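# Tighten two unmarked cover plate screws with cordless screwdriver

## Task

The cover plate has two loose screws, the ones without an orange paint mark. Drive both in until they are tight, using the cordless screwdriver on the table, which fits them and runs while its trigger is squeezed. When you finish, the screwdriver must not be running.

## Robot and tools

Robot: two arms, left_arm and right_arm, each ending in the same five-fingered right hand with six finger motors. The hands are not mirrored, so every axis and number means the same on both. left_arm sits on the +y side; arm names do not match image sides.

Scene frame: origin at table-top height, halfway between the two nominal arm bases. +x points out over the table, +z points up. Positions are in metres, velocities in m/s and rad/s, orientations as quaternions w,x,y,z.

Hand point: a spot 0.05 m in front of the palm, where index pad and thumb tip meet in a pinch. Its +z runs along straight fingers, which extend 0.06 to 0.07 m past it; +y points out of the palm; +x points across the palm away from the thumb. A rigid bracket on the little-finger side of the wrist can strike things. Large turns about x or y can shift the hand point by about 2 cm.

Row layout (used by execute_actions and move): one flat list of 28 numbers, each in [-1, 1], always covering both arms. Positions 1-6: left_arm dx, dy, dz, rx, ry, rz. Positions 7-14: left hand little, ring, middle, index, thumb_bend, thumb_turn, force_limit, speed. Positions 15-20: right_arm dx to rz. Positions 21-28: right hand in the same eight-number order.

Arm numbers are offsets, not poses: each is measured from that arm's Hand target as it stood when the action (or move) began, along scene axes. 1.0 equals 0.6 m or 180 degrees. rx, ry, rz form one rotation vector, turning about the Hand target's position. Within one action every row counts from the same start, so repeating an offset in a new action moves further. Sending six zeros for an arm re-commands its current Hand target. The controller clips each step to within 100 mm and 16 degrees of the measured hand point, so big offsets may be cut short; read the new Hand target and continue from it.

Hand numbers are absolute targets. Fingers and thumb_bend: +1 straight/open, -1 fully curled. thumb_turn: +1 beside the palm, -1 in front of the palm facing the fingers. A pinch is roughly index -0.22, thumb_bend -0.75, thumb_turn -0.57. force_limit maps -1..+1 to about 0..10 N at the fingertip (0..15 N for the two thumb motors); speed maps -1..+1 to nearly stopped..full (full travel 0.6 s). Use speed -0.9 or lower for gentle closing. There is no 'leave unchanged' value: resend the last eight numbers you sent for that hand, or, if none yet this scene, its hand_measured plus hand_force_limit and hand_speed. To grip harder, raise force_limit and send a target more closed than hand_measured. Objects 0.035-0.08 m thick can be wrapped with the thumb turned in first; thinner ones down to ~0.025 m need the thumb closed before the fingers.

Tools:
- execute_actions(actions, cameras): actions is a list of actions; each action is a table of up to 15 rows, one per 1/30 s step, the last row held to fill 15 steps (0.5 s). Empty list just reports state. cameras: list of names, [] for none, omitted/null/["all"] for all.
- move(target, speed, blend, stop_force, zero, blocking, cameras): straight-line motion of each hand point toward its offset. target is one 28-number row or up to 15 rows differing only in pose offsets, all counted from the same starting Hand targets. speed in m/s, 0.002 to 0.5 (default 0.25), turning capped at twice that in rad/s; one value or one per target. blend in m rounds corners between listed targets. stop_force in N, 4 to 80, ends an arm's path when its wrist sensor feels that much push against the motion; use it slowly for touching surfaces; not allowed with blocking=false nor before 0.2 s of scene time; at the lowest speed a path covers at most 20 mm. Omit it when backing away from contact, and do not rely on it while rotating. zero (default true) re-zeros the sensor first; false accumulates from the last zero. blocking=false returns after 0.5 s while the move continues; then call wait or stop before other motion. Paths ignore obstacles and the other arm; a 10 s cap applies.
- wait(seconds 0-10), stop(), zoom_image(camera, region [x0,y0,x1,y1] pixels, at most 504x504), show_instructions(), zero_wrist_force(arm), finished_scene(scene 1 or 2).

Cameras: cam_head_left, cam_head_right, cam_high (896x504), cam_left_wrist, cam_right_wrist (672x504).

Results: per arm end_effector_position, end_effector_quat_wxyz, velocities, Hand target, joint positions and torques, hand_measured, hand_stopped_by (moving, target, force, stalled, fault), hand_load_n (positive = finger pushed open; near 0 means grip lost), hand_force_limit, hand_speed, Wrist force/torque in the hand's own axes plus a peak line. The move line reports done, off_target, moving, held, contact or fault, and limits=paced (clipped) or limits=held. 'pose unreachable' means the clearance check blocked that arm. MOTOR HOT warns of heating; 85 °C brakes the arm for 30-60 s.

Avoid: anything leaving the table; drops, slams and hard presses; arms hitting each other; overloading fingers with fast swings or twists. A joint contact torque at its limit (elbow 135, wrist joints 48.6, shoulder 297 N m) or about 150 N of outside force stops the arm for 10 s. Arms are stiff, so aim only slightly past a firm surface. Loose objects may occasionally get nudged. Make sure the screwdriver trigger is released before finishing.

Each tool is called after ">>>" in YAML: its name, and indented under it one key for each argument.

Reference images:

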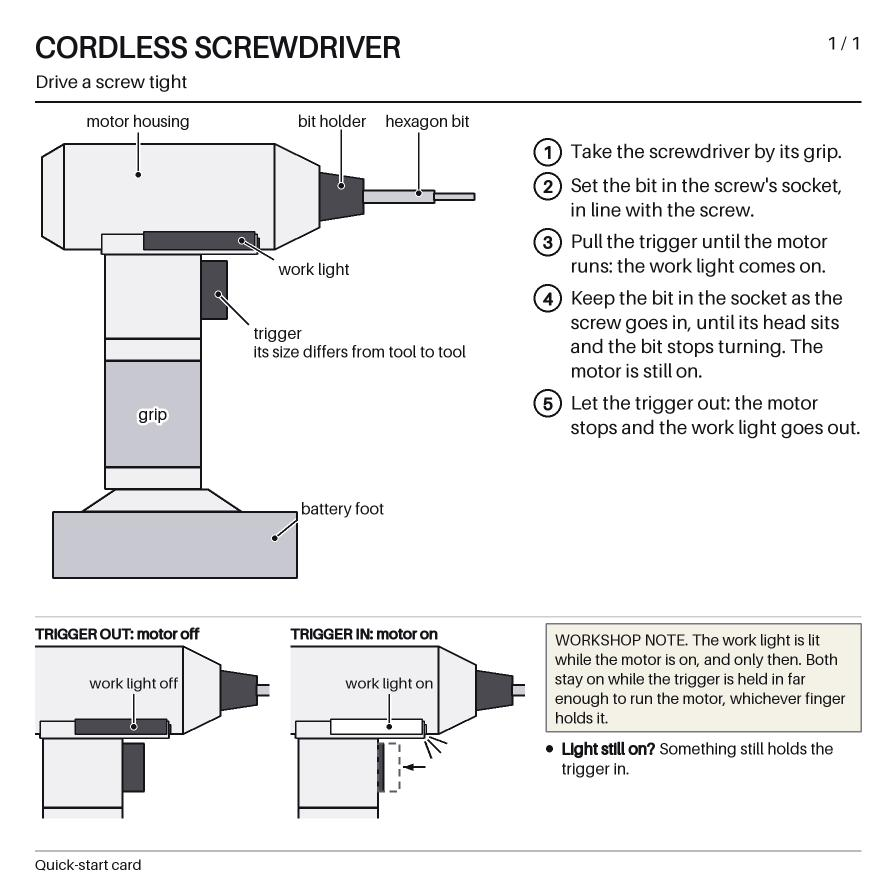

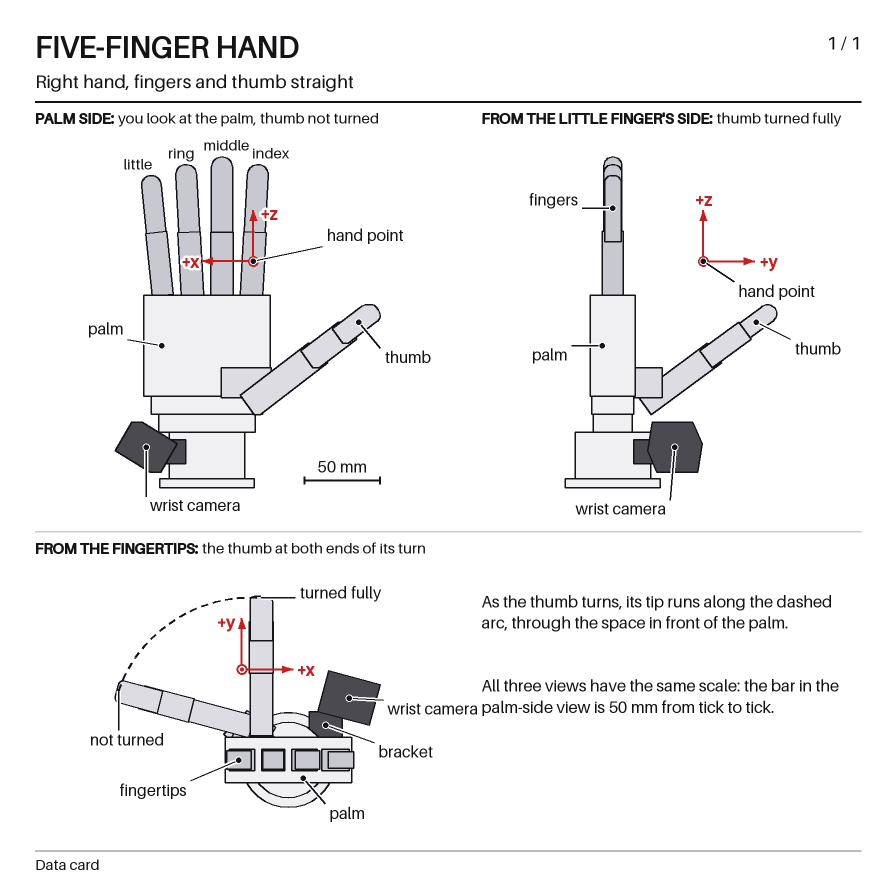

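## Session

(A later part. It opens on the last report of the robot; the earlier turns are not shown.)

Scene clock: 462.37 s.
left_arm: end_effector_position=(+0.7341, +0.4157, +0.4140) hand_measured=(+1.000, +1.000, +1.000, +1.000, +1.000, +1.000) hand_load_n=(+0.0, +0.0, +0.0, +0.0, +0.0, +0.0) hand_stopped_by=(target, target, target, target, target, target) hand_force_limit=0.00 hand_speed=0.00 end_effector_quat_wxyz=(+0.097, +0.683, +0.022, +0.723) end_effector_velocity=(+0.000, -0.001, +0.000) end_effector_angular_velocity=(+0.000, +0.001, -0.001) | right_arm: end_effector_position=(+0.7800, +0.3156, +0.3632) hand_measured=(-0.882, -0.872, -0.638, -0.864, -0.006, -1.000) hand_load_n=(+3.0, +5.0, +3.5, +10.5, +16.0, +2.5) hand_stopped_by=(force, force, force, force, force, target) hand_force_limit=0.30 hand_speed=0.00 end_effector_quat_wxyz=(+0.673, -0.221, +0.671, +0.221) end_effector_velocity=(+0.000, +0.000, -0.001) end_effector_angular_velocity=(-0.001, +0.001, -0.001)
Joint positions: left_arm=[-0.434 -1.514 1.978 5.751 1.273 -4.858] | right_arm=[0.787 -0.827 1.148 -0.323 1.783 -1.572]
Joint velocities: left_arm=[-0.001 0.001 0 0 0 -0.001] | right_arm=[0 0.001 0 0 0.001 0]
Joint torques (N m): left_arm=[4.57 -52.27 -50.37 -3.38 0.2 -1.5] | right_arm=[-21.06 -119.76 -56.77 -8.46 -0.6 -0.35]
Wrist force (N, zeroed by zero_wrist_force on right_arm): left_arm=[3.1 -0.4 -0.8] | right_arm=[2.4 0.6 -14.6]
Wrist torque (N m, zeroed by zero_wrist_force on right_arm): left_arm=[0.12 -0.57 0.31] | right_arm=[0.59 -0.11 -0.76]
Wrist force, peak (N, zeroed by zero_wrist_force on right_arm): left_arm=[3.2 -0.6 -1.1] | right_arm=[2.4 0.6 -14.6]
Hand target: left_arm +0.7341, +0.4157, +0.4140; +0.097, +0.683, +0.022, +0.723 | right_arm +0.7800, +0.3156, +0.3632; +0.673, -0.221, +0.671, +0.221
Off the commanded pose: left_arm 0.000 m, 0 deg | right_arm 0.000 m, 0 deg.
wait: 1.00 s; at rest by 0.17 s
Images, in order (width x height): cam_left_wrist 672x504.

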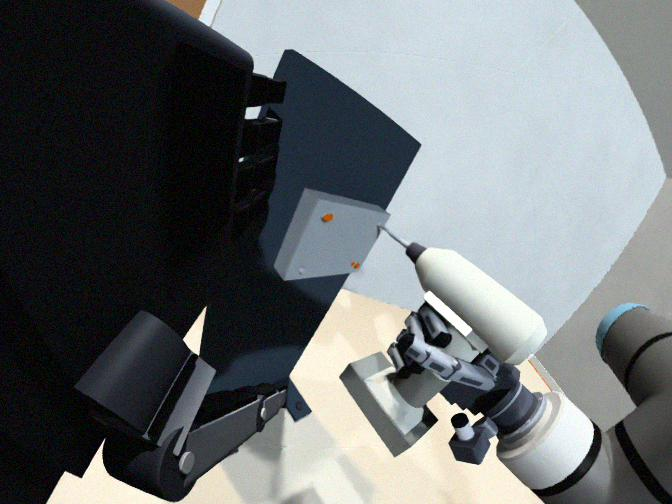

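>>> move:
  target: [0,0,0,0,0,0,1,1,1,1,1,1,0,0,0,0,0,0,0,0,-0.98,-0.98,-0.98,-0.4,-0.98,-1,0.3,0.0]
  cameras: []

>>> move:
  target: [0,0,0,0,0,0,1,1,1,1,1,1,0,0,-0.0161,-0.0119,0,0,0,0,-0.98,-0.98,-0.98,-0.4,-0.98,-1,0.3,0.0]
  speed: 0.01
  cameras: ["cam_left_wrist"]

>>> zoom_image:
  camera: "cam_left_wrist"
  region: [372, 215, 412, 245]

>>> zoom_image:
  camera: "cam_left_wrist"
  region: [372, 218, 392, 238]

>>> zoom_image:
  camera: "cam_left_wrist"
  region: [290, 195, 390, 295]

Scene clock: 463.37 s.
left_arm: end_effector_position=(+0.7341, +0.4157, +0.4140) hand_measured=(+1.000, +1.000, +1.000, +1.000, +1.000, +1.000) hand_load_n=(+0.0, +0.0, +0.0, +0.0, +0.0, +0.0) hand_stopped_by=(target, target, target, target, target, target) hand_force_limit=0.00 hand_speed=0.00 end_effector_quat_wxyz=(+0.097, +0.683, +0.022, +0.723) end_effector_velocity=(+0.000, +0.001, +0.000) end_effector_angular_velocity=(+0.000, -0.001, +0.000) | right_arm: end_effector_position=(+0.7800, +0.3156, +0.3632) hand_measured=(-0.882, -0.872, -0.638, -0.400, -0.006, -1.000) hand_load_n=(+3.5, +5.5, +4.0, +0.0, +16.0, +3.5) hand_stopped_by=(force, force, force, target, force, target) hand_force_limit=0.30 hand_speed=0.00 end_effector_quat_wxyz=(+0.673, -0.221, +0.671, +0.221) end_effector_velocity=(+0.000, +0.000, -0.001) end_effector_angular_velocity=(-0.002, +0.002, +0.000)
Joint positions: left_arm=[-0.434 -1.514 1.978 5.751 1.273 -4.858] | right_arm=[0.787 -0.827 1.148 -0.323 1.783 -1.572]
Joint velocities: left_arm=[0.001 0 0 -0.001 0.001 0.001] | right_arm=[0 0.001 0 0.002 0 0]
Joint torques (N m): left_arm=[4.24 -53.9 -50.34 -3.36 0.18 -1.06] | right_arm=[-12.69 -122.17 -53.8 -6.17 0 -0.32]
Wrist force (N, zeroed by zero_wrist_force on right_arm): left_arm=[2.8 0.1 -0.7] | right_arm=[1.0 -0.9 -6.3]
Wrist torque (N m, zeroed by zero_wrist_force on right_arm): left_arm=[0.18 -0.53 0.30] | right_arm=[0.41 -0.13 0.09]
Wrist force, peak (N, zeroed by zero_wrist_force on right_arm): left_arm=[3.3 -0.3 -0.5] | right_arm=[3.0 -0.6 -17.8]
Hand target: left_arm +0.7341, +0.4157, +0.4140; +0.097, +0.683, +0.022, +0.723 | right_arm +0.7800, +0.3156, +0.3632; +0.673, -0.221, +0.671, +0.221
Off the commanded pose: left_arm 0.000 m, 0 deg | right_arm 0.000 m, 0 deg.
move: done
No camera images: "cameras" was empty.

Scene clock: 464.83 s.
left_arm: end_effector_position=(+0.7341, +0.4157, +0.4140) hand_measured=(+1.000, +1.000, +1.000, +1.000, +1.000, +1.000) hand_load_n=(+0.0, +0.0, +0.0, +0.0, -0.5, +0.0) hand_stopped_by=(target, target, target, target, target, target) hand_force_limit=0.00 hand_speed=0.00 end_effector_quat_wxyz=(+0.097, +0.683, +0.022, +0.723) end_effector_velocity=(+0.000, +0.000, +0.001) end_effector_angular_velocity=(+0.000, +0.000, +0.000) | right_arm: end_effector_position=(+0.7703, +0.3084, +0.3632) hand_measured=(-0.882, -0.872, -0.638, -0.400, -0.006, -1.000) hand_load_n=(+3.0, +6.5, +4.5, +0.0, +14.5, +3.5) hand_stopped_by=(force, force, force, target, force, target) hand_force_limit=0.30 hand_speed=0.00 end_effector_quat_wxyz=(+0.673, -0.221, +0.671, +0.221) end_effector_velocity=(+0.000, +0.000, +0.001) end_effector_angular_velocity=(+0.002, -0.001, +0.000)
Joint positions: left_arm=[-0.434 -1.514 1.978 5.751 1.273 -4.858] | right_arm=[0.79 -0.847 1.182 -0.338 1.786 -1.572]
Joint velocities: left_arm=[0 -0.001 0 0 0 0] | right_arm=[0 0 -0.001 -0.001 0 0]
Joint torques (N m): left_arm=[8.58 -50.33 -50.26 -3.13 -0.03 -2.03] | right_arm=[10.87 -105.31 -52.45 -4.47 1.69 -0.75]
Wrist force (N, zeroed by zero_wrist_force on right_arm): left_arm=[3.0 -0.3 -0.7] | right_arm=[0.0 -0.1 -0.2]
Wrist torque (N m, zeroed by zero_wrist_force on right_arm): left_arm=[0.12 -0.57 0.31] | right_arm=[0.01 0.00 -0.01]
Wrist force, peak (N, zeroed by zero_wrist_force on right_arm): left_arm=[3.3 -0.4 -0.9] | right_arm=[0.7 -0.9 -6.3]
Hand target: left_arm +0.7341, +0.4157, +0.4140; +0.097, +0.683, +0.022, +0.723 | right_arm +0.7703, +0.3084, +0.3632; +0.673, -0.221, +0.671, +0.221
Off the commanded pose: left_arm 0.000 m, 0 deg | right_arm 0.000 m, 0 deg.
move: done
Images, in order (width x height): cam_left_wrist 672x504.

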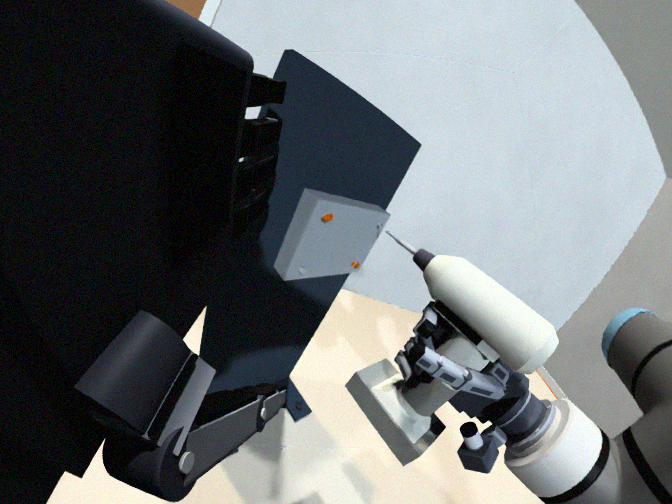

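Scaled by 12.600 from the camera's 672x504 image, which has a finer 960x720 frame.

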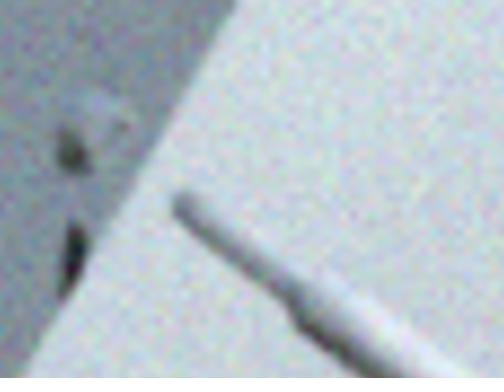

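Scaled by 25.200 from the camera's 672x504 image, which has a finer 960x720 frame.

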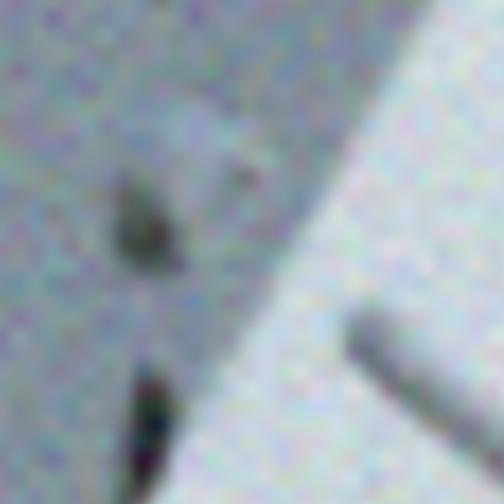

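Scaled by 5.040 from the camera's 672x504 image, which has a finer 960x720 frame.

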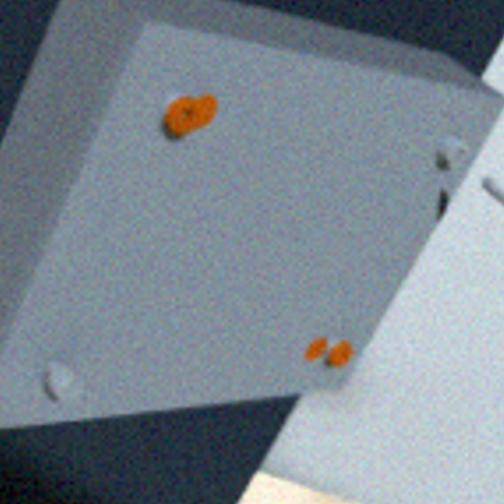

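>>> zoom_image:
  camera: "cam_left_wrist"
  region: [315, 204, 345, 234]

>>> zoom_image:
  camera: "cam_left_wrist"
  region: [342, 250, 372, 280]

>>> zoom_image:
  camera: "cam_left_wrist"
  region: [287, 255, 317, 285]

>>> zoom_image:
  camera: "cam_left_wrist"
  region: [365, 211, 395, 241]

Scaled by 16.800 from the camera's 672x504 image, which has a finer 960x720 frame.

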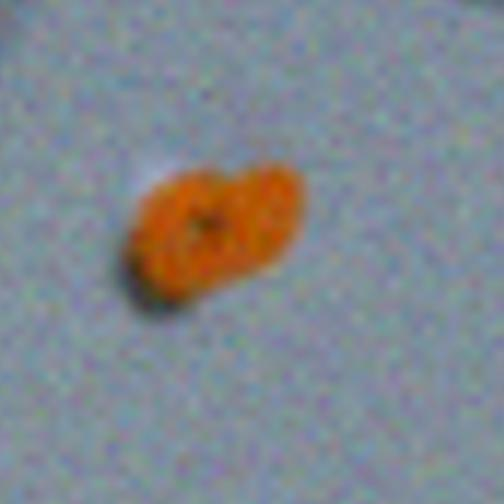

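Scaled by 16.800 from the camera's 672x504 image, which has a finer 960x720 frame.

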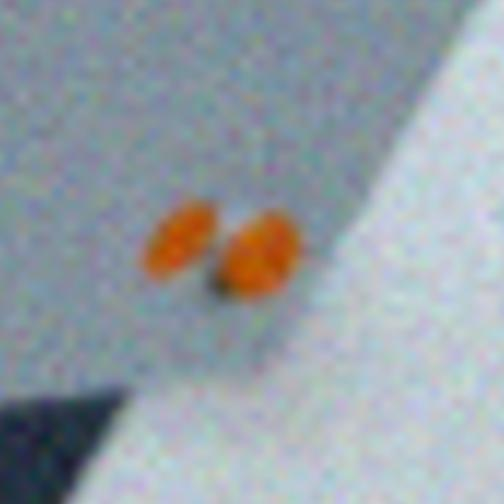

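Scaled by 16.800 from the camera's 672x504 image, which has a finer 960x720 frame.

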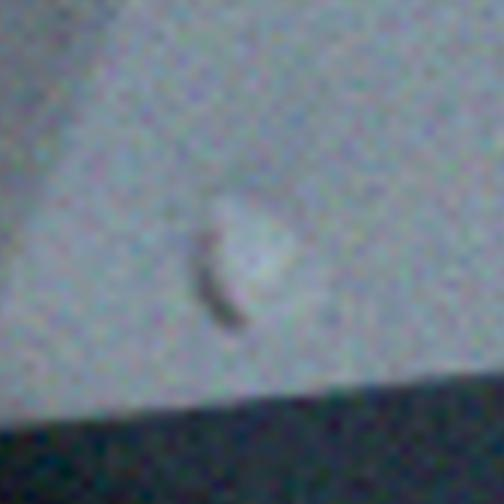

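Scaled by 16.800 from the camera's 672x504 image, which has a finer 960x720 frame.

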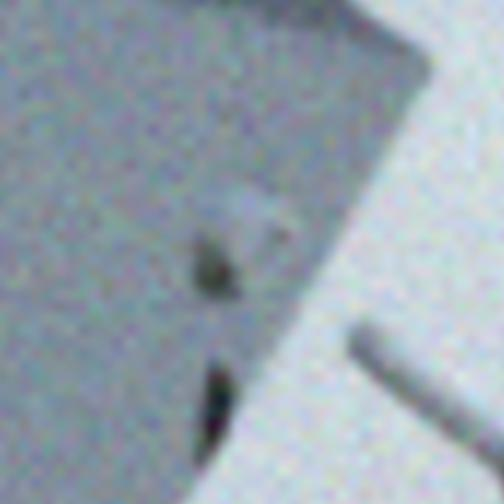

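>>> move:
  target:
    - [0,0,0,0,0,0,1,1,1,1,1,1,0,0,-0.0402,-0.0297,0,0,0,0,-0.98,-0.98,-0.98,-0.4,-0.98,-1,0.3,0.0]
    - [0,0,0,0,0,0,1,1,1,1,1,1,0,0,-0.0477,-0.1438,0.0905,0,0,0,-0.98,-0.98,-0.98,-0.4,-0.98,-1,0.3,0.0]
    - [0,0,0,0,0,0,1,1,1,1,1,1,0,0,0.0812,-0.173,0.1237,0,0,0,-0.98,-0.98,-0.98,-0.4,-0.98,-1,0.3,0.0]
  blend: 0.02
  speed: 0.1
  cameras: ["cam_right_wrist","cam_left_wrist"]

>>> zoom_image:
  camera: "cam_right_wrist"
  region: [390, 60, 550, 220]

Scene clock: 467.70 s.
left_arm: end_effector_position=(+0.7341, +0.4157, +0.4140) hand_measured=(+1.000, +1.000, +1.000, +1.000, +1.000, +1.000) hand_load_n=(+0.0, +0.0, +0.0, +0.0, +0.0, +0.0) hand_stopped_by=(target, target, target, target, target, target) hand_force_limit=0.00 hand_speed=0.00 end_effector_quat_wxyz=(+0.097, +0.683, +0.022, +0.723) end_effector_velocity=(+0.000, +0.001, +0.000) end_effector_angular_velocity=(+0.000, +0.000, +0.001) | right_arm: end_effector_position=(+0.8192, +0.2045, +0.4371) hand_measured=(-0.882, -0.872, -0.638, -0.400, -0.006, -1.000) hand_load_n=(+3.5, +6.5, +4.5, +0.0, +14.5, +3.5) hand_stopped_by=(force, force, force, target, force, target) hand_force_limit=0.30 hand_speed=0.00 end_effector_quat_wxyz=(+0.672, -0.221, +0.671, +0.221) end_effector_velocity=(-0.002, +0.001, -0.002) end_effector_angular_velocity=(-0.001, +0.001, +0.000)
Joint positions: left_arm=[-0.434 -1.514 1.978 5.751 1.273 -4.858] | right_arm=[0.672 -0.985 1.279 -0.296 1.668 -1.571]
Joint velocities: left_arm=[0.002 0 0 0 0.001 0] | right_arm=[0.002 0 0.004 -0.002 0.002 0]
Joint torques (N m): left_arm=[4.98 -51.53 -50.29 -3.35 0.49 -1.64] | right_arm=[13.84 -112.48 -42.95 -7.09 2.47 2.05]
Wrist force (N, zeroed by zero_wrist_force on right_arm): left_arm=[3.2 -0.1 -1.0] | right_arm=[0.2 0.0 -0.4]
Wrist torque (N m, zeroed by zero_wrist_force on right_arm): left_arm=[0.17 -0.58 0.32] | right_arm=[-0.01 -0.02 0.00]
Wrist force, peak (N, zeroed by zero_wrist_force on right_arm): left_arm=[3.5 -0.4 -0.9] | right_arm=[0.3 0.0 2.3]
Hand target: left_arm +0.7341, +0.4157, +0.4140; +0.097, +0.683, +0.022, +0.723 | right_arm +0.8191, +0.2046, +0.4372; +0.673, -0.221, +0.671, +0.221
Off the commanded pose: left_arm 0.000 m, 0 deg | right_arm 0.000 m, 0 deg.
move: done; blend cut to 0.015 m at target 1
Images, in order (width x height): cam_left_wrist 672x504, cam_right_wrist 672x504.

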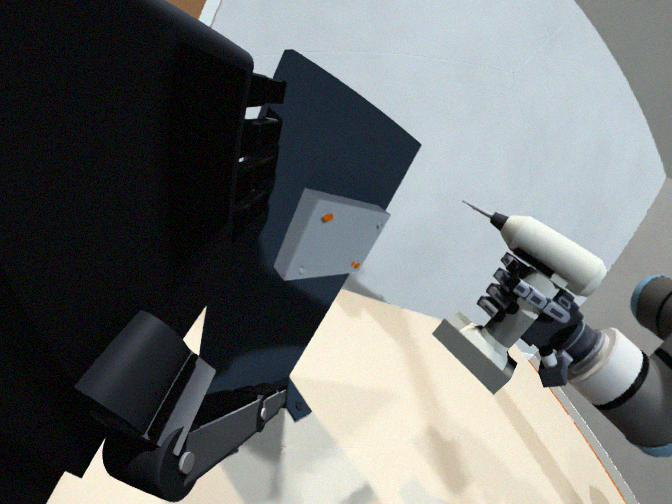

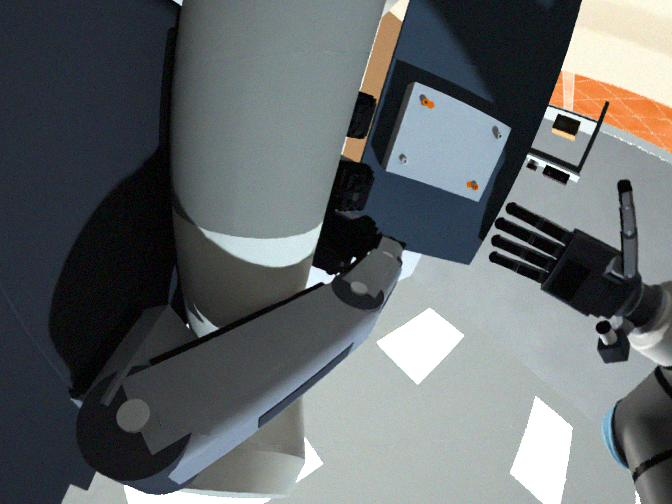

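Scaled by 3.150 from the camera's 672x504 image, which has a finer 960x720 frame.

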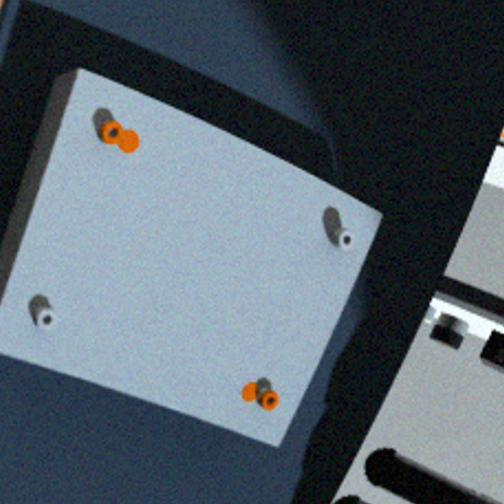

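>>> zoom_image:
  camera: "cam_right_wrist"
  region: [480, 115, 520, 155]

>>> zoom_image:
  camera: "cam_right_wrist"
  region: [452, 163, 492, 203]

>>> zoom_image:
  camera: "cam_right_wrist"
  region: [383, 140, 423, 180]

>>> zoom_image:
  camera: "cam_right_wrist"
  region: [405, 82, 445, 122]

Scaled by 12.600 from the camera's 672x504 image, which has a finer 960x720 frame.

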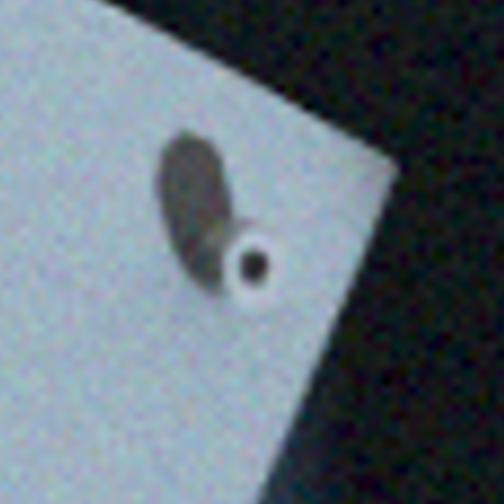

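Scaled by 12.600 from the camera's 672x504 image, which has a finer 960x720 frame.

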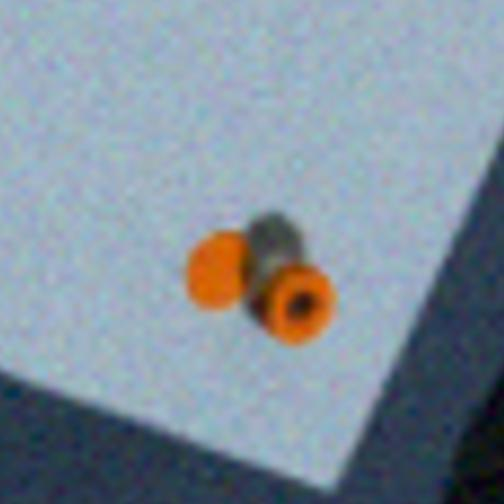

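Scaled by 12.600 from the camera's 672x504 image, which has a finer 960x720 frame.

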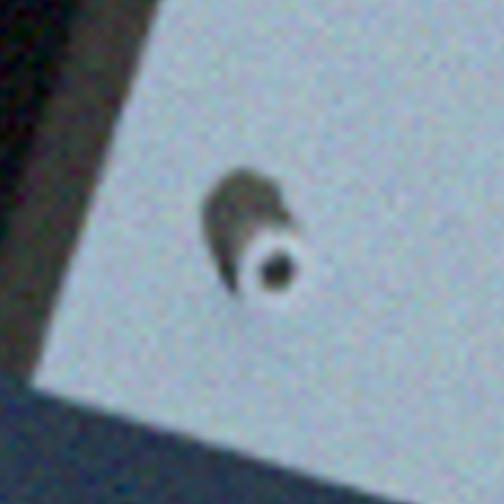

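Scaled by 12.600 from the camera's 672x504 image, which has a finer 960x720 frame.

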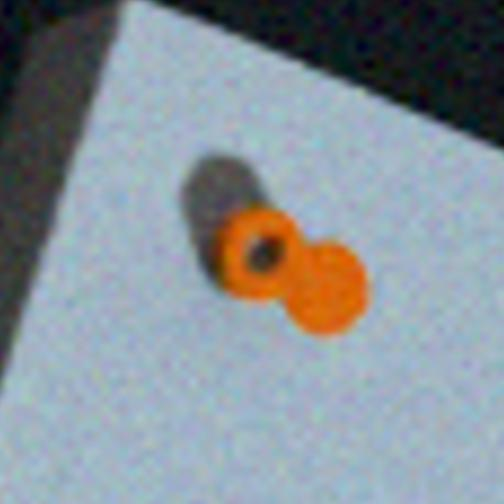

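>>> move:
  target:
    - [0,0,0,0,0,0,1,1,1,1,1,1,0,0,-0.129,0.0292,-0.0328,0,0,0,-0.98,-0.98,-0.98,-0.4,-0.98,-1,0.3,0.0]
    - [0,0,0,0,0,0,1,1,1,1,1,1,0,0,-0.1303,0.1553,-0.1233,0,0,0,-0.98,-0.98,-0.98,-0.4,-0.98,-1,0.3,0.0]
  blend: [0.02,0]
  speed: 0.1
  cameras: []

>>> move:
  target: [0,0,0,0,0,0,1,1,1,1,1,1,0,0,0.0402,0.0297,0,0,0,0,-0.98,-0.98,-0.98,-0.4,-0.98,-1,0.3,0.0]
  speed: 0.02
  stop_force: 8
  cameras: ["cam_left_wrist"]

>>> zoom_image:
  camera: "cam_left_wrist"
  region: [362, 210, 412, 260]

Scene clock: 470.80 s.
left_arm: end_effector_position=(+0.7341, +0.4157, +0.4140) hand_measured=(+1.000, +1.000, +1.000, +1.000, +1.000, +1.000) hand_load_n=(+0.0, +0.0, +0.0, +0.0, +0.0, +0.0) hand_stopped_by=(target, target, target, target, target, target) hand_force_limit=0.00 hand_speed=0.00 end_effector_quat_wxyz=(+0.097, +0.683, +0.022, +0.723) end_effector_velocity=(+0.000, +0.000, +0.000) end_effector_angular_velocity=(+0.001, +0.000, +0.000) | right_arm: end_effector_position=(+0.7408, +0.2978, +0.3634) hand_measured=(-0.882, -0.872, -0.638, -0.400, -0.006, -1.000) hand_load_n=(+3.5, +6.5, +4.5, +0.0, +14.5, +3.5) hand_stopped_by=(force, force, force, target, force, target) hand_force_limit=0.30 hand_speed=0.00 end_effector_quat_wxyz=(+0.673, -0.221, +0.671, +0.221) end_effector_velocity=(+0.000, -0.002, +0.001) end_effector_angular_velocity=(+0.000, +0.000, +0.001)
Joint positions: left_arm=[-0.434 -1.514 1.978 5.751 1.273 -4.858] | right_arm=[0.806 -0.887 1.251 -0.367 1.802 -1.572]
Joint velocities: left_arm=[0 0 0 0 0 0.001] | right_arm=[-0.001 -0.003 0.004 0 -0.002 0]
Joint torques (N m): left_arm=[3.54 -53.34 -50.1 -3.86 0.21 -1.72] | right_arm=[-13.07 -117.2 -41.05 -1.46 -1.3 -1.56]
Wrist force (N, zeroed by zero_wrist_force on right_arm): left_arm=[2.7 -0.3 -1.0] | right_arm=[-0.3 -0.1 -0.2]
Wrist torque (N m, zeroed by zero_wrist_force on right_arm): left_arm=[0.15 -0.50 0.28] | right_arm=[0.01 0.03 -0.01]
Wrist force, peak (N, zeroed by zero_wrist_force on right_arm): left_arm=[3.2 -0.5 -1.1] | right_arm=[1.6 1.5 0.9]
Hand target: left_arm +0.7341, +0.4157, +0.4140; +0.097, +0.683, +0.022, +0.723 | right_arm +0.7409, +0.2977, +0.3633; +0.673, -0.221, +0.671, +0.221
Off the commanded pose: left_arm 0.000 m, 0 deg | right_arm 0.000 m, 0 deg.
move: done
No camera images: "cameras" was empty.

Scene clock: 473.37 s.
left_arm: end_effector_position=(+0.7341, +0.4157, +0.4140) hand_measured=(+1.000, +1.000, +1.000, +1.000, +1.000, +1.000) hand_load_n=(+0.0, +0.0, +0.0, +0.0, +0.0, +0.0) hand_stopped_by=(target, target, target, target, target, target) hand_force_limit=0.00 hand_speed=0.00 end_effector_quat_wxyz=(+0.097, +0.683, +0.022, +0.723) end_effector_velocity=(+0.000, +0.000, +0.000) end_effector_angular_velocity=(+0.000, +0.000, +0.000) | right_arm: end_effector_position=(+0.7651, +0.3156, +0.3634) hand_measured=(-0.882, -0.872, -0.638, -0.400, -0.006, -1.000) hand_load_n=(+3.5, +6.0, +4.5, +0.0, +14.5, +3.5) hand_stopped_by=(force, force, force, target, force, target) hand_force_limit=0.30 hand_speed=0.00 end_effector_quat_wxyz=(+0.673, -0.221, +0.671, +0.221) end_effector_velocity=(+0.000, +0.000, +0.001) end_effector_angular_velocity=(+0.000, -0.001, +0.000)
Joint positions: left_arm=[-0.434 -1.514 1.978 5.751 1.273 -4.858] | right_arm=[0.799 -0.841 1.171 -0.333 1.795 -1.572]
Joint velocities: left_arm=[0 0 0 0 0 0] | right_arm=[0 -0.001 0 0 0 0]
Joint torques (N m): left_arm=[4.35 -51.34 -50.5 -3.79 0.02 -1.38] | right_arm=[9.39 -123.59 -42.12 -6.46 1.13 0.69]
Wrist force (N, zeroed by zero_wrist_force on right_arm): left_arm=[2.9 -0.4 -0.7] | right_arm=[0.1 0.1 -0.8]
Wrist torque (N m, zeroed by zero_wrist_force on right_arm): left_arm=[0.11 -0.55 0.30] | right_arm=[0.05 0.00 0.01]
Wrist force, peak (N, zeroed by zero_wrist_force on right_arm): left_arm=[3.3 -0.6 -1.0] | right_arm=[0.1 0.1 -0.8]
Hand target: left_arm +0.7341, +0.4157, +0.4140; +0.097, +0.683, +0.022, +0.723 | right_arm +0.7650, +0.3156, +0.3634; +0.673, -0.221, +0.671, +0.221
Off the commanded pose: left_arm 0.000 m, 0 deg | right_arm 0.000 m, 0 deg.
move: done
Images, in order (width x height): cam_left_wrist 672x504.

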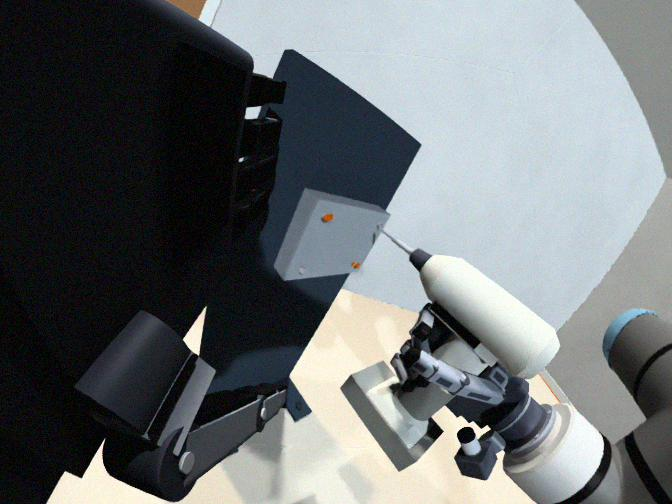

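Scaled by 10.080 from the camera's 672x504 image, which has a finer 960x720 frame.

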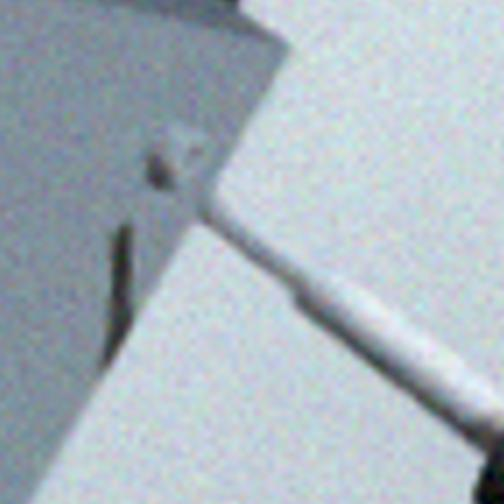

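>>> move:
  target: [0,0,0,0,0,0,1,1,1,1,1,1,0,0,0.0281,0.0208,0,0,0,0,-0.98,-0.98,-0.98,-0.4,-0.98,-1,0.3,0.0]
  speed: 0.008
  stop_force: 5
  cameras: []

Scene clock: 476.23 s.
left_arm: end_effector_position=(+0.7341, +0.4157, +0.4140) hand_measured=(+1.000, +1.000, +1.000, +1.000, +1.000, +1.000) hand_load_n=(+0.0, +0.0, +0.0, +0.0, +0.0, +0.0) hand_stopped_by=(target, target, target, target, target, target) hand_force_limit=0.00 hand_speed=0.00 end_effector_quat_wxyz=(+0.097, +0.683, +0.022, +0.723) end_effector_velocity=(+0.000, +0.001, +0.001) end_effector_angular_velocity=(+0.000, -0.001, +0.001) | right_arm: end_effector_position=(+0.7764, +0.3240, +0.3634) hand_measured=(-0.882, -0.872, -0.638, -0.400, -0.006, -1.000) hand_load_n=(+3.5, +6.0, +4.5, +0.0, +14.5, +3.0) hand_stopped_by=(force, force, force, target, force, target) hand_force_limit=0.30 hand_speed=0.00 end_effector_quat_wxyz=(+0.673, -0.221, +0.671, +0.221) end_effector_velocity=(+0.000, +0.000, +0.000) end_effector_angular_velocity=(+0.001, -0.001, +0.000)
Joint positions: left_arm=[-0.434 -1.514 1.978 5.751 1.273 -4.858] | right_arm=[0.796 -0.818 1.132 -0.316 1.792 -1.572]
Joint velocities: left_arm=[0.001 -0.001 0 0 0 0] | right_arm=[0 0 0 -0.001 0 0]
Joint torques (N m): left_arm=[4.17 -50.48 -49.67 -3.5 0.07 -0.59] | right_arm=[6.97 -125.9 -43.95 -6.88 1.36 0.71]
Wrist force (N, zeroed by zero_wrist_force on right_arm): left_arm=[3.0 -0.4 -0.8] | right_arm=[1.3 0.4 -2.3]
Wrist torque (N m, zeroed by zero_wrist_force on right_arm): left_arm=[0.11 -0.57 0.31] | right_arm=[0.10 -0.04 0.06]
Wrist force, peak (N, zeroed by zero_wrist_force on right_arm): left_arm=[3.2 -0.4 -1.3] | right_arm=[3.2 0.4 -12.9]
Hand target: left_arm +0.7341, +0.4157, +0.4140; +0.097, +0.683, +0.022, +0.723 | right_arm +0.7763, +0.3240, +0.3634; +0.673, -0.221, +0.671, +0.221
Off the commanded pose: left_arm 0.000 m, 0 deg | right_arm 0.007 m, 0 deg.
move: contact (right_arm)
No camera images: "cameras" was empty.

>>> move:
  target:
    - [0,0,0,0,0,0,1,1,1,1,1,1,0,0,-0.0201,-0.01485,0,0,0,0,-0.98,-0.98,-0.98,-0.4,-0.98,-1,0.3,0.0]
    - [0,0,0,0,0,0,1,1,1,1,1,1,0,0,-0.0112,-0.02695,-0.096,0,0,0,-0.98,-0.98,-0.98,-0.4,-0.98,-1,0.3,0.0]
  speed: 0.05
  cameras: ["cam_left_wrist"]

>>> zoom_image:
  camera: "cam_left_wrist"
  region: [340, 245, 390, 295]

Scene clock: 478.67 s.
left_arm: end_effector_position=(+0.7341, +0.4157, +0.4140) hand_measured=(+1.000, +1.000, +1.000, +1.000, +1.000, +1.000) hand_load_n=(+0.0, +0.0, +0.0, +0.0, +0.0, +0.0) hand_stopped_by=(target, target, target, target, target, target) hand_force_limit=0.00 hand_speed=0.00 end_effector_quat_wxyz=(+0.097, +0.683, +0.022, +0.723) end_effector_velocity=(+0.000, +0.001, +0.000) end_effector_angular_velocity=(+0.001, +0.000, +0.001) | right_arm: end_effector_position=(+0.7697, +0.3078, +0.3055) hand_measured=(-0.882, -0.872, -0.638, -0.400, -0.006, -1.000) hand_load_n=(+3.5, +6.5, +4.5, +0.0, +14.5, +3.5) hand_stopped_by=(force, force, force, target, force, target) hand_force_limit=0.30 hand_speed=0.00 end_effector_quat_wxyz=(+0.673, -0.221, +0.671, +0.221) end_effector_velocity=(+0.000, +0.000, +0.007) end_effector_angular_velocity=(+0.002, -0.002, +0.000)
Joint positions: left_arm=[-0.434 -1.514 1.978 5.751 1.273 -4.858] | right_arm=[0.79 -0.811 1.227 -0.418 1.786 -1.572]
Joint velocities: left_arm=[0 0 0 0 -0.001 0.001] | right_arm=[0 -0.004 -0.003 0.005 0 0]
Joint torques (N m): left_arm=[2.72 -55.56 -49.83 -4.04 -0.17 -1.11] | right_arm=[-1.73 -121.94 -49.67 -2.34 0.25 1.08]
Wrist force (N, zeroed by zero_wrist_force on right_arm): left_arm=[2.8 -0.6 -1.0] | right_arm=[0.1 -0.1 -0.5]
Wrist torque (N m, zeroed by zero_wrist_force on right_arm): left_arm=[0.09 -0.51 0.28] | right_arm=[0.03 -0.01 0.01]
Wrist force, peak (N, zeroed by zero_wrist_force on right_arm): left_arm=[3.4 -0.6 -0.6] | right_arm=[1.1 0.0 -2.2]
Hand target: left_arm +0.7341, +0.4157, +0.4140; +0.097, +0.683, +0.022, +0.723 | right_arm +0.7696, +0.3079, +0.3058; +0.673, -0.221, +0.671, +0.221
Off the commanded pose: left_arm 0.000 m, 0 deg | right_arm 0.000 m, 0 deg.
move: done
Images, in order (width x height): cam_left_wrist 672x504.

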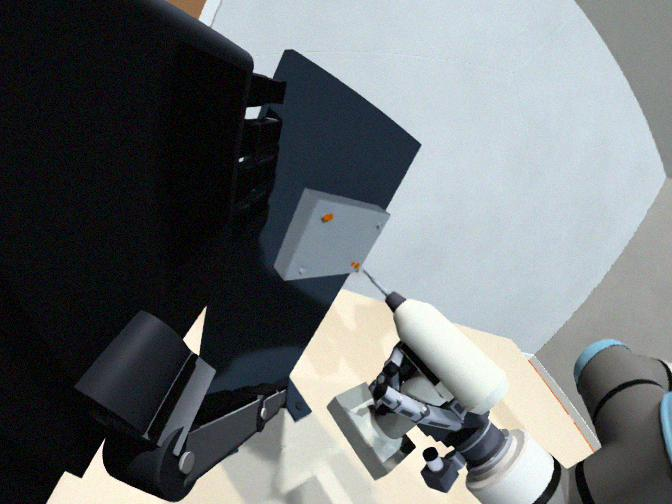

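Scaled by 10.080 from the camera's 672x504 image, which has a finer 960x720 frame.

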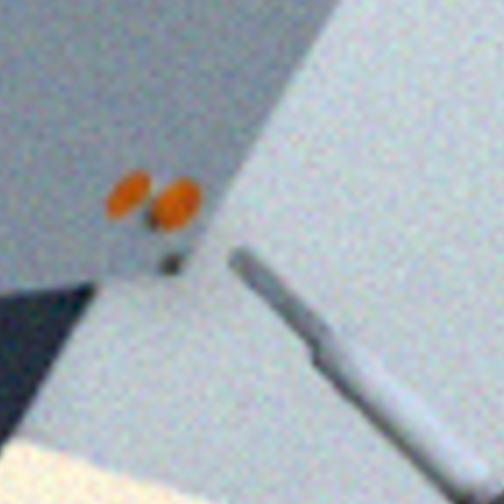

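>>> move:
  target: [0,0,0,0,0,0,1,1,1,1,1,1,0,0,0.0281,0.0208,0,0,0,0,-0.98,-0.98,-0.98,-0.4,-0.98,-1,0.3,0.0]
  speed: 0.008
  stop_force: 5
  cameras: ["cam_left_wrist"]

>>> zoom_image:
  camera: "cam_left_wrist"
  region: [340, 245, 390, 295]

Scene clock: 481.27 s.
left_arm: end_effector_position=(+0.7341, +0.4157, +0.4140) hand_measured=(+1.000, +1.000, +1.000, +1.000, +1.000, +1.000) hand_load_n=(+0.0, +0.5, +0.0, +0.0, +0.0, +0.0) hand_stopped_by=(target, target, target, target, target, target) hand_force_limit=0.00 hand_speed=0.00 end_effector_quat_wxyz=(+0.097, +0.683, +0.022, +0.723) end_effector_velocity=(+0.000, +0.000, +0.001) end_effector_angular_velocity=(+0.000, -0.001, +0.000) | right_arm: end_effector_position=(+0.7785, +0.3144, +0.3058) hand_measured=(-0.882, -0.872, -0.638, -0.400, -0.006, -1.000) hand_load_n=(+4.0, +6.5, +4.5, +0.0, +14.5, +3.0) hand_stopped_by=(force, force, force, target, force, target) hand_force_limit=0.30 hand_speed=0.00 end_effector_quat_wxyz=(+0.673, -0.221, +0.671, +0.221) end_effector_velocity=(+0.000, +0.000, +0.001) end_effector_angular_velocity=(+0.001, +0.000, +0.000)
Joint positions: left_arm=[-0.434 -1.514 1.978 5.751 1.273 -4.858] | right_arm=[0.787 -0.794 1.197 -0.405 1.784 -1.572]
Joint velocities: left_arm=[0 -0.001 0 0 0 0.001] | right_arm=[0 -0.001 0 0 0 0]
Joint torques (N m): left_arm=[4.33 -54 -48.24 -4.18 0.58 -0.93] | right_arm=[6.35 -125.15 -41.52 -6.52 1.38 1.2]
Wrist force (N, zeroed by zero_wrist_force on right_arm): left_arm=[3.0 -0.4 -0.8] | right_arm=[-0.2 0.4 -1.3]
Wrist torque (N m, zeroed by zero_wrist_force on right_arm): left_arm=[0.11 -0.55 0.30] | right_arm=[0.10 0.01 0.01]
Wrist force, peak (N, zeroed by zero_wrist_force on right_arm): left_arm=[3.3 -0.7 -1.1] | right_arm=[1.1 0.8 -9.6]
Hand target: left_arm +0.7341, +0.4157, +0.4140; +0.097, +0.683, +0.022, +0.723 | right_arm +0.7785, +0.3144, +0.3058; +0.673, -0.221, +0.671, +0.221
Off the commanded pose: left_arm 0.000 m, 0 deg | right_arm 0.010 m, 0 deg.
move: contact (right_arm)
Images, in order (width x height): cam_left_wrist 672x504.

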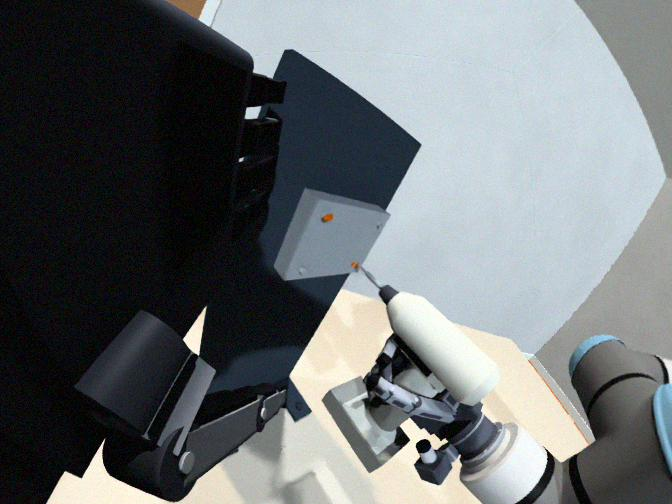

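Scaled by 10.080 from the camera's 672x504 image, which has a finer 960x720 frame.

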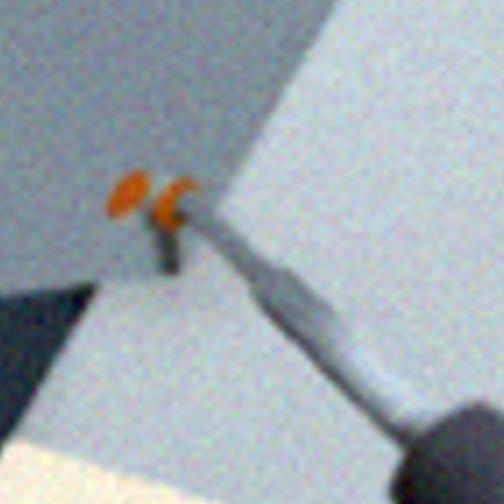

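>>> move:
  target:
    - [0,0,0,0,0,0,1,1,1,1,1,1,0,0,-0.0054,-0.004,0,0,0,0,-0.98,-0.98,-0.98,-0.4,-0.98,-1,0.3,0.0]
    - [0,0,0,0,0,0,1,1,1,1,1,1,0,0,-0.0153,0.0094,0,0,0,0,-0.98,-0.98,-0.98,-0.4,-0.98,-1,0.3,0.0]
  speed: 0.02
  cameras: []

>>> move:
  target: [0,0,0,0,0,0,1,1,1,1,1,1,0,0,0.0201,0.0149,0,0,0,0,-0.98,-0.98,-0.98,-0.4,-0.98,-1,0.3,0.0]
  speed: 0.008
  stop_force: 5
  cameras: ["cam_left_wrist"]

>>> zoom_image:
  camera: "cam_left_wrist"
  region: [340, 245, 390, 295]

Scene clock: 482.50 s.
left_arm: end_effector_position=(+0.7341, +0.4157, +0.4140) hand_measured=(+1.000, +1.000, +1.000, +1.000, +1.000, +1.000) hand_load_n=(+0.0, +0.0, +0.0, +0.0, +0.0, +0.0) hand_stopped_by=(target, target, target, target, target, target) hand_force_limit=0.00 hand_speed=0.00 end_effector_quat_wxyz=(+0.097, +0.683, +0.022, +0.723) end_effector_velocity=(+0.000, +0.000, +0.000) end_effector_angular_velocity=(+0.000, +0.000, +0.000) | right_arm: end_effector_position=(+0.7691, +0.3202, +0.3058) hand_measured=(-0.882, -0.872, -0.638, -0.400, -0.006, -1.000) hand_load_n=(+3.5, +6.5, +4.5, +0.0, +14.5, +3.0) hand_stopped_by=(force, force, force, target, force, target) hand_force_limit=0.30 hand_speed=0.00 end_effector_quat_wxyz=(+0.673, -0.221, +0.671, +0.221) end_effector_velocity=(+0.000, +0.000, +0.001) end_effector_angular_velocity=(+0.001, -0.001, +0.001)
Joint positions: left_arm=[-0.434 -1.514 1.978 5.751 1.273 -4.858] | right_arm=[0.799 -0.794 1.196 -0.404 1.795 -1.572]
Joint velocities: left_arm=[0 0 0 0 0 0] | right_arm=[0 -0.001 0.001 -0.001 -0.001 0]
Joint torques (N m): left_arm=[3.29 -55.77 -50.86 -4.05 0.24 -1.14] | right_arm=[-12.07 -119.32 -42.33 -3.01 0.02 -1.41]
Wrist force (N, zeroed by zero_wrist_force on right_arm): left_arm=[3.0 -0.1 -1.0] | right_arm=[0.1 0.1 -0.1]
Wrist torque (N m, zeroed by zero_wrist_force on right_arm): left_arm=[0.17 -0.54 0.31] | right_arm=[0.03 -0.01 0.01]
Wrist force, peak (N, zeroed by zero_wrist_force on right_arm): left_arm=[3.3 -0.1 -0.7] | right_arm=[0.0 0.0 -1.3]
Hand target: left_arm +0.7341, +0.4157, +0.4140; +0.097, +0.683, +0.022, +0.723 | right_arm +0.7693, +0.3201, +0.3058; +0.673, -0.221, +0.671, +0.221
Off the commanded pose: left_arm 0.000 m, 0 deg | right_arm 0.000 m, 0 deg.
move: done
No camera images: "cameras" was empty.

Scene clock: 484.50 s.
left_arm: end_effector_position=(+0.7341, +0.4157, +0.4140) hand_measured=(+1.000, +1.000, +1.000, +1.000, +1.000, +1.000) hand_load_n=(+0.0, +0.0, +0.0, +0.0, +0.0, +0.0) hand_stopped_by=(target, target, target, target, target, target) hand_force_limit=0.00 hand_speed=0.00 end_effector_quat_wxyz=(+0.097, +0.683, +0.022, +0.723) end_effector_velocity=(+0.000, +0.000, +0.000) end_effector_angular_velocity=(+0.001, -0.001, +0.000) | right_arm: end_effector_position=(+0.7757, +0.3248, +0.3058) hand_measured=(-0.882, -0.872, -0.638, -0.400, -0.006, -1.000) hand_load_n=(+3.5, +6.5, +4.5, +0.0, +14.5, +3.0) hand_stopped_by=(force, force, force, target, force, target) hand_force_limit=0.30 hand_speed=0.00 end_effector_quat_wxyz=(+0.673, -0.221, +0.671, +0.221) end_effector_velocity=(+0.000, +0.000, +0.001) end_effector_angular_velocity=(+0.000, +0.000, +0.000)
Joint positions: left_arm=[-0.434 -1.514 1.978 5.751 1.273 -4.858] | right_arm=[0.797 -0.782 1.174 -0.394 1.793 -1.572]
Joint velocities: left_arm=[0 0 0 -0.001 0 0.001] | right_arm=[0 -0.002 0 0.002 0 0]
Joint torques (N m): left_arm=[5.75 -51.87 -47.9 -4.24 0.25 -0.82] | right_arm=[5.11 -127.22 -42.08 -6.86 1.62 -1.18]
Wrist force (N, zeroed by zero_wrist_force on right_arm): left_arm=[3.3 -0.4 -1.1] | right_arm=[0.7 0.5 -2.2]
Wrist torque (N m, zeroed by zero_wrist_force on right_arm): left_arm=[0.13 -0.59 0.31] | right_arm=[0.06 0.02 0.02]
Wrist force, peak (N, zeroed by zero_wrist_force on right_arm): left_arm=[3.3 -0.4 -1.1] | right_arm=[2.6 0.3 -11.9]
Hand target: left_arm +0.7341, +0.4157, +0.4140; +0.097, +0.683, +0.022, +0.723 | right_arm +0.7757, +0.3248, +0.3058; +0.673, -0.221, +0.671, +0.221
Off the commanded pose: left_arm 0.000 m, 0 deg | right_arm 0.007 m, 0 deg.
move: contact (right_arm)
Images, in order (width x height): cam_left_wrist 672x504.

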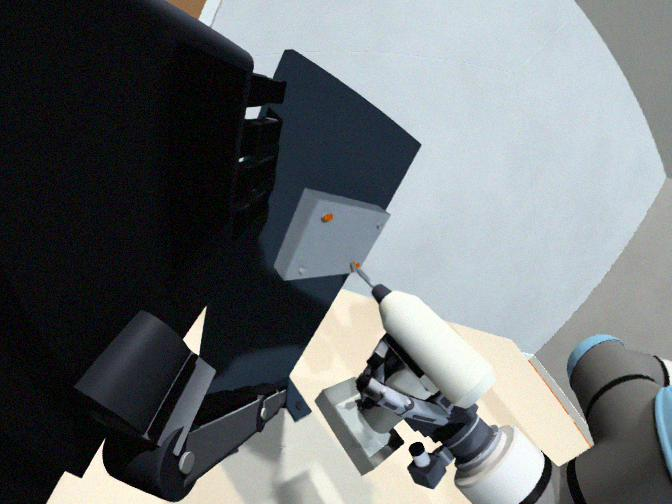

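Scaled by 10.080 from the camera's 672x504 image, which has a finer 960x720 frame.

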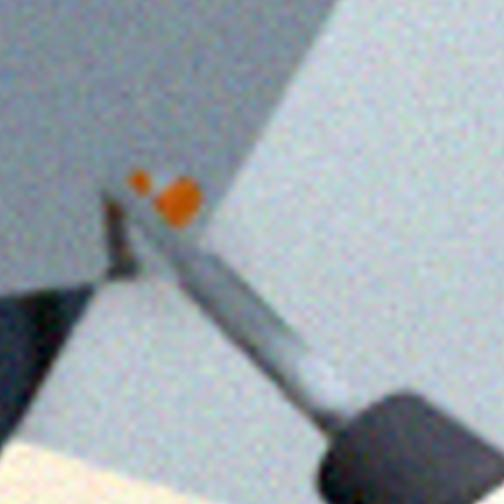

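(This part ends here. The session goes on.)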